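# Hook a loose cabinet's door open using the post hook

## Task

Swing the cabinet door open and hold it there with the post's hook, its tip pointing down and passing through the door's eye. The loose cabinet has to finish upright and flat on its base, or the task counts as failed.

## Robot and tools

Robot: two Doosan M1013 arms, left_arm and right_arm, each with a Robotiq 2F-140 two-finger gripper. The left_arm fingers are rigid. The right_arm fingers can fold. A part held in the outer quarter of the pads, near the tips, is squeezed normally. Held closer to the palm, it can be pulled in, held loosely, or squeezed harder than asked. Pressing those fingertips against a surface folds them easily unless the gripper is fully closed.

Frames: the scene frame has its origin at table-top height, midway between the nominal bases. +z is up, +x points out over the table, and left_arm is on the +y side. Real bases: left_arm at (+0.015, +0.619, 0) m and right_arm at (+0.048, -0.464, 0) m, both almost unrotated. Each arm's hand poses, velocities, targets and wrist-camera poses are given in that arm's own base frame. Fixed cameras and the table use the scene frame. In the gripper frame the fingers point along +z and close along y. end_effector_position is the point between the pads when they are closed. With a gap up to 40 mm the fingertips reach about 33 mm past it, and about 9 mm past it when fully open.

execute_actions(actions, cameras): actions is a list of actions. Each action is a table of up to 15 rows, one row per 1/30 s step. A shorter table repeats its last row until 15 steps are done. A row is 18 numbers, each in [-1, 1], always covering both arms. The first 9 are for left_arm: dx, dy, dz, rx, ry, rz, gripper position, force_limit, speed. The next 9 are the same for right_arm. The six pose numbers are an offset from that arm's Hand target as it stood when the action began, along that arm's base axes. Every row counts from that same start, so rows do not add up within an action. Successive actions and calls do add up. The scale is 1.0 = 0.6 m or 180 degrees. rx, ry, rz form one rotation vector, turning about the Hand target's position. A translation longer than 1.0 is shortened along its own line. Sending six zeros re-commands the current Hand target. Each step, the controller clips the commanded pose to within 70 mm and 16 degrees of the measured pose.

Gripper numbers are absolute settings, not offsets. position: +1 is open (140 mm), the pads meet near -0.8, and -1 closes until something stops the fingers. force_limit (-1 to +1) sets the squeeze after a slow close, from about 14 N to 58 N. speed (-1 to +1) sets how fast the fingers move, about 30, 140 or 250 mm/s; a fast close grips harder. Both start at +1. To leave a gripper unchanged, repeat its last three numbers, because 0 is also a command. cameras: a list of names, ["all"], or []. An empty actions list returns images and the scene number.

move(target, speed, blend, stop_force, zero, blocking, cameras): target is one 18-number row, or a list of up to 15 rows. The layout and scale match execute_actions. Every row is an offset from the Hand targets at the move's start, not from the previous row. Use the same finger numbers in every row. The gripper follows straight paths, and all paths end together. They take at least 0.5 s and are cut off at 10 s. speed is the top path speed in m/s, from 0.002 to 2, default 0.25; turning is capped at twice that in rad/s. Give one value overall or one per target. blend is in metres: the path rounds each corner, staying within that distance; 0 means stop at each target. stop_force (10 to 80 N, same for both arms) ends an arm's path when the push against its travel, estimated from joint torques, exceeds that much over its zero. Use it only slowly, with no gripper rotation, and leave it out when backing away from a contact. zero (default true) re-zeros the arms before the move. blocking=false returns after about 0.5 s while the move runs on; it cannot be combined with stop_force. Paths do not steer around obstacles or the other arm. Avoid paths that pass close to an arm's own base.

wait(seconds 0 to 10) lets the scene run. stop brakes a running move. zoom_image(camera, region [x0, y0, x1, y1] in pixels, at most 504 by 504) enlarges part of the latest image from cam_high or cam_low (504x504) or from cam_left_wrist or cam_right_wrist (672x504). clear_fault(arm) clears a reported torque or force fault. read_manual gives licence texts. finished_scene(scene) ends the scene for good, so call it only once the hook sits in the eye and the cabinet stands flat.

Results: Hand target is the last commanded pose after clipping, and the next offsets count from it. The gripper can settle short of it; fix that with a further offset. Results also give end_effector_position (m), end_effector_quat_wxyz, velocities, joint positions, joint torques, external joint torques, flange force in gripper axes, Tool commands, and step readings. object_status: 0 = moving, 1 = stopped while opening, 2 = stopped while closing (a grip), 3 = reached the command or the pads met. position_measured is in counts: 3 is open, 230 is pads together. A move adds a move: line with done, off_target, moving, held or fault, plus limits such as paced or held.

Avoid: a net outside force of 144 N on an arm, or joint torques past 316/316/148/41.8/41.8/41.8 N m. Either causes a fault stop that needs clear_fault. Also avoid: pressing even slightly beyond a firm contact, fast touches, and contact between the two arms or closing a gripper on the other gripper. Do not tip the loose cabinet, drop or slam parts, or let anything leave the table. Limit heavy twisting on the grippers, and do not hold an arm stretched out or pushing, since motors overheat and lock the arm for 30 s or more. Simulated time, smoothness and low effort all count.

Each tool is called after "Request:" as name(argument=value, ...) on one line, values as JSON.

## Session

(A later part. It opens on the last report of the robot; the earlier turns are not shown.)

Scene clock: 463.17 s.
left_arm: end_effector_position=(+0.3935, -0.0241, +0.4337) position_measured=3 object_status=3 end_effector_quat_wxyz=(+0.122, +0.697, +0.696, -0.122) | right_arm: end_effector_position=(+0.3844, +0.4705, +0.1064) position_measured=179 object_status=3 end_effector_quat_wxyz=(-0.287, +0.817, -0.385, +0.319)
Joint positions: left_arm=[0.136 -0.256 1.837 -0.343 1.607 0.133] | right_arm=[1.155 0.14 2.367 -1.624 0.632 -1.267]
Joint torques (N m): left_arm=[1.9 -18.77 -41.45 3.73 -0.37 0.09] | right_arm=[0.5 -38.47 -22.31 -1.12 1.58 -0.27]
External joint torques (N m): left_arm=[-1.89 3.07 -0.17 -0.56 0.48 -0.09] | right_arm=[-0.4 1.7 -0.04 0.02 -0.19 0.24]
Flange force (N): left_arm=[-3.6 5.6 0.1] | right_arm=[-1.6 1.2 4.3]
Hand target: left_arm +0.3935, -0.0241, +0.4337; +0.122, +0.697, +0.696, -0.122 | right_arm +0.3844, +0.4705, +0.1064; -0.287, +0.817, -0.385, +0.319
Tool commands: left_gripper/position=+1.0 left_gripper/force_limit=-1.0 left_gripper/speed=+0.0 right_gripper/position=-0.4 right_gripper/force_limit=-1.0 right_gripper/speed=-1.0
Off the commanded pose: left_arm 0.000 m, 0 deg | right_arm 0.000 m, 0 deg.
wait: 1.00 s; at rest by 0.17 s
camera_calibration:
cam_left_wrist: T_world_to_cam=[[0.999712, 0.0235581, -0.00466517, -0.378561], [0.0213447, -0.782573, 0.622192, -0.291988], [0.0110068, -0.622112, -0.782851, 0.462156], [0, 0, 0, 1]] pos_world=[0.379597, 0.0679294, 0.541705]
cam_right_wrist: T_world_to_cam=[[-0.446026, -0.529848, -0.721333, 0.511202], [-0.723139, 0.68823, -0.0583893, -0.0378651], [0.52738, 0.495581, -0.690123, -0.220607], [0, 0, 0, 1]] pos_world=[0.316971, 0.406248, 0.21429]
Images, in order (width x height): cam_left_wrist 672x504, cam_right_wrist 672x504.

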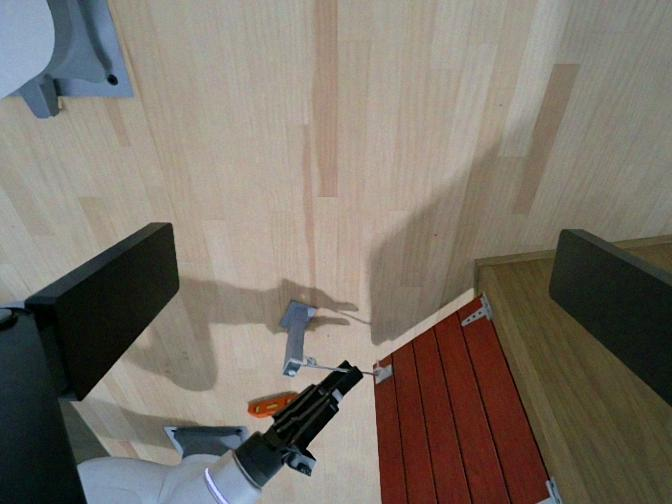

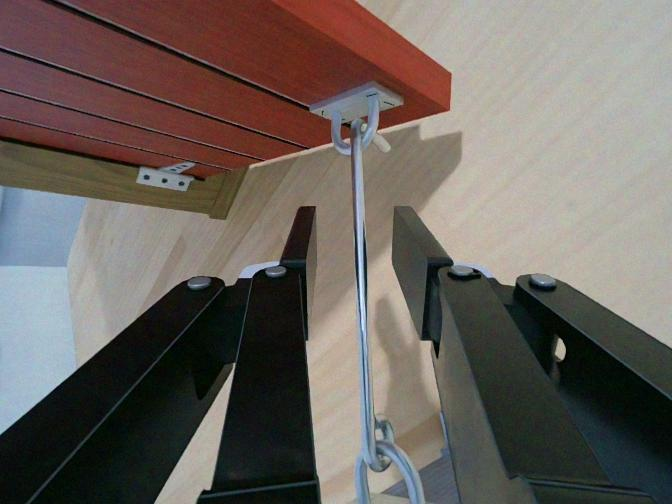

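Request:
move(target=[0,0,0,0,0,0,1,-1,0,-0.186,-0.056,0.158,0,0,0,-0.4,-1,-1], speed=0.1, cameras=["all"])

Request:
zoom_image(camera="cam_left_wrist", region=[260, 330, 420, 430])

Request:
zoom_image(camera="cam_right_wrist", region=[270, 100, 470, 300])

Scene clock: 468.33 s.
left_arm: end_effector_position=(+0.3935, -0.0241, +0.4337) position_measured=3 object_status=3 end_effector_quat_wxyz=(+0.122, +0.697, +0.696, -0.122) | right_arm: end_effector_position=(+0.2728, +0.4369, +0.2012) position_measured=179 object_status=3 end_effector_quat_wxyz=(-0.287, +0.817, -0.385, +0.319)
Joint positions: left_arm=[0.136 -0.256 1.837 -0.343 1.607 0.133] | right_arm=[1.405 -0.109 2.374 -1.206 0.84 -1.58]
Joint torques (N m): left_arm=[2.21 -18.74 -41.4 3.72 -0.35 0.1] | right_arm=[0.58 -21.86 -30 -0.19 1.07 -0.26]
External joint torques (N m): left_arm=[-2.07 2.96 -0.22 -0.53 0.47 -0.1] | right_arm=[-0.49 2.64 -0.1 -0.11 -0.24 0.23]
Flange force (N): left_arm=[-4.1 5.6 0.2] | right_arm=[-4.3 0.1 5.7]
Hand target: left_arm +0.3935, -0.0241, +0.4337; +0.122, +0.697, +0.696, -0.122 | right_arm +0.2728, +0.4369, +0.2012; -0.287, +0.817, -0.385, +0.319
Off the commanded pose: left_arm 0.000 m, 0 deg | right_arm 0.000 m, 0 deg.
move: done
camera_calibration:
cam_left_wrist: T_world_to_cam=[[0.999712, 0.0235581, -0.00466517, -0.378561], [0.0213447, -0.782573, 0.622192, -0.291988], [0.0110068, -0.622112, -0.782851, 0.462156], [0, 0, 0, 1]] pos_world=[0.379597, 0.0679294, 0.541705]
cam_right_wrist: T_world_to_cam=[[-0.446092, -0.529911, -0.721247, 0.511987], [-0.723107, 0.68826, -0.0584335, -0.0898456], [0.52737, 0.495472, -0.690209, -0.0797289], [0, 0, 0, 1]] pos_world=[0.205472, 0.372648, 0.308989]

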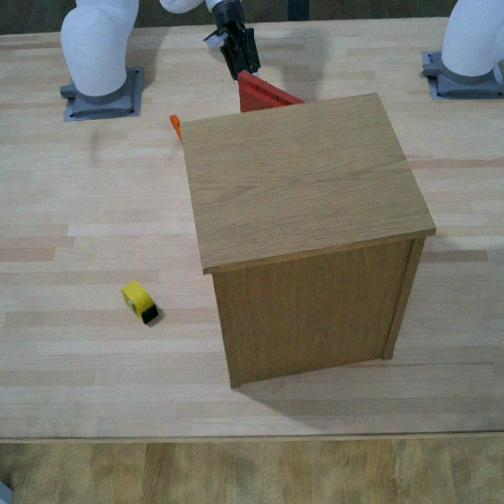

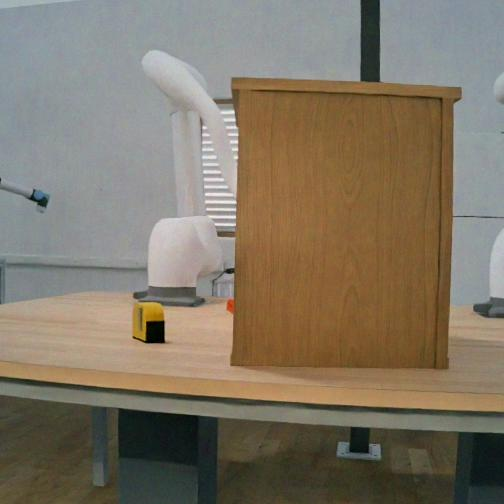

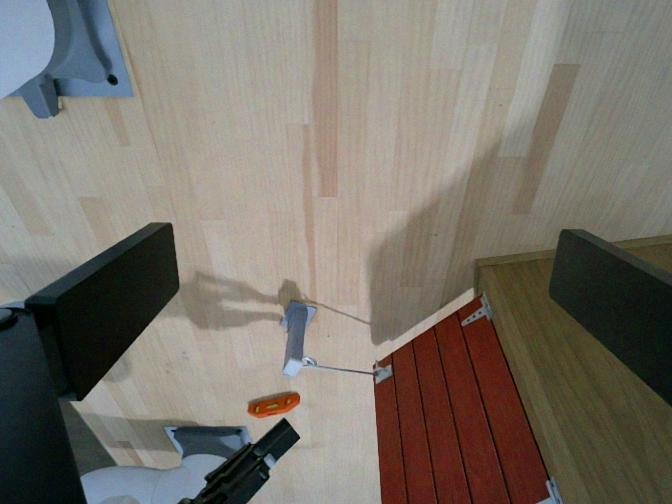

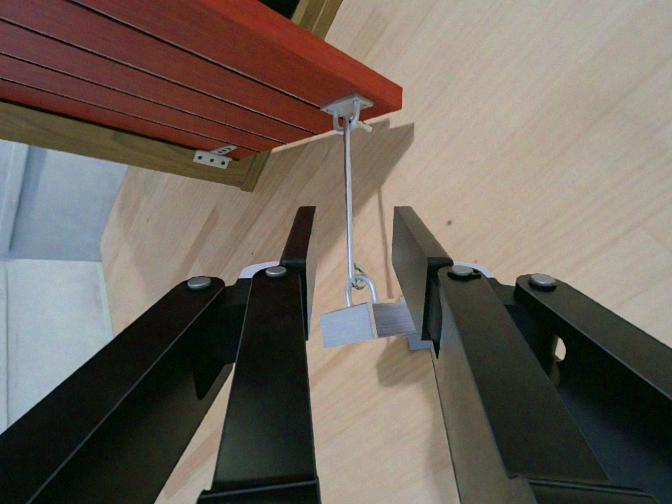

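Scaled by 3.150 from the camera's 672x504 image, which has a finer 960x720 frame.

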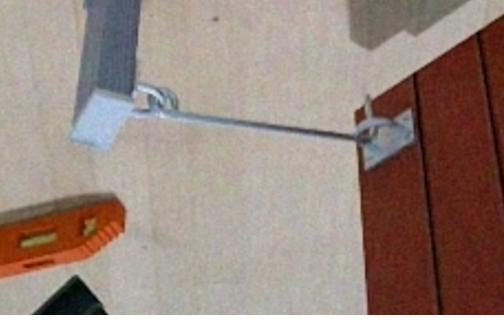

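Scaled by 2.520 from the camera's 672x504 image, which has a finer 960x720 frame.

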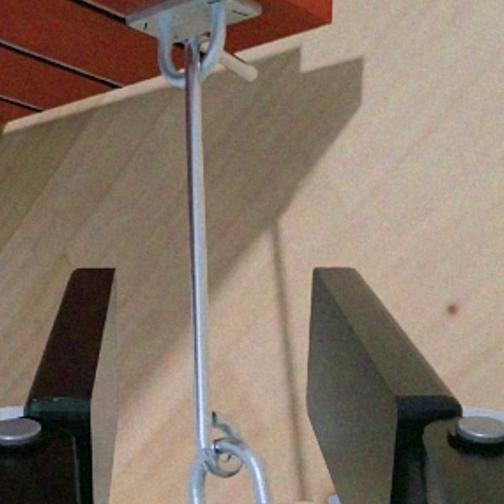

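Request:
finished_scene(scene=2)

The scene is finished: the task was done.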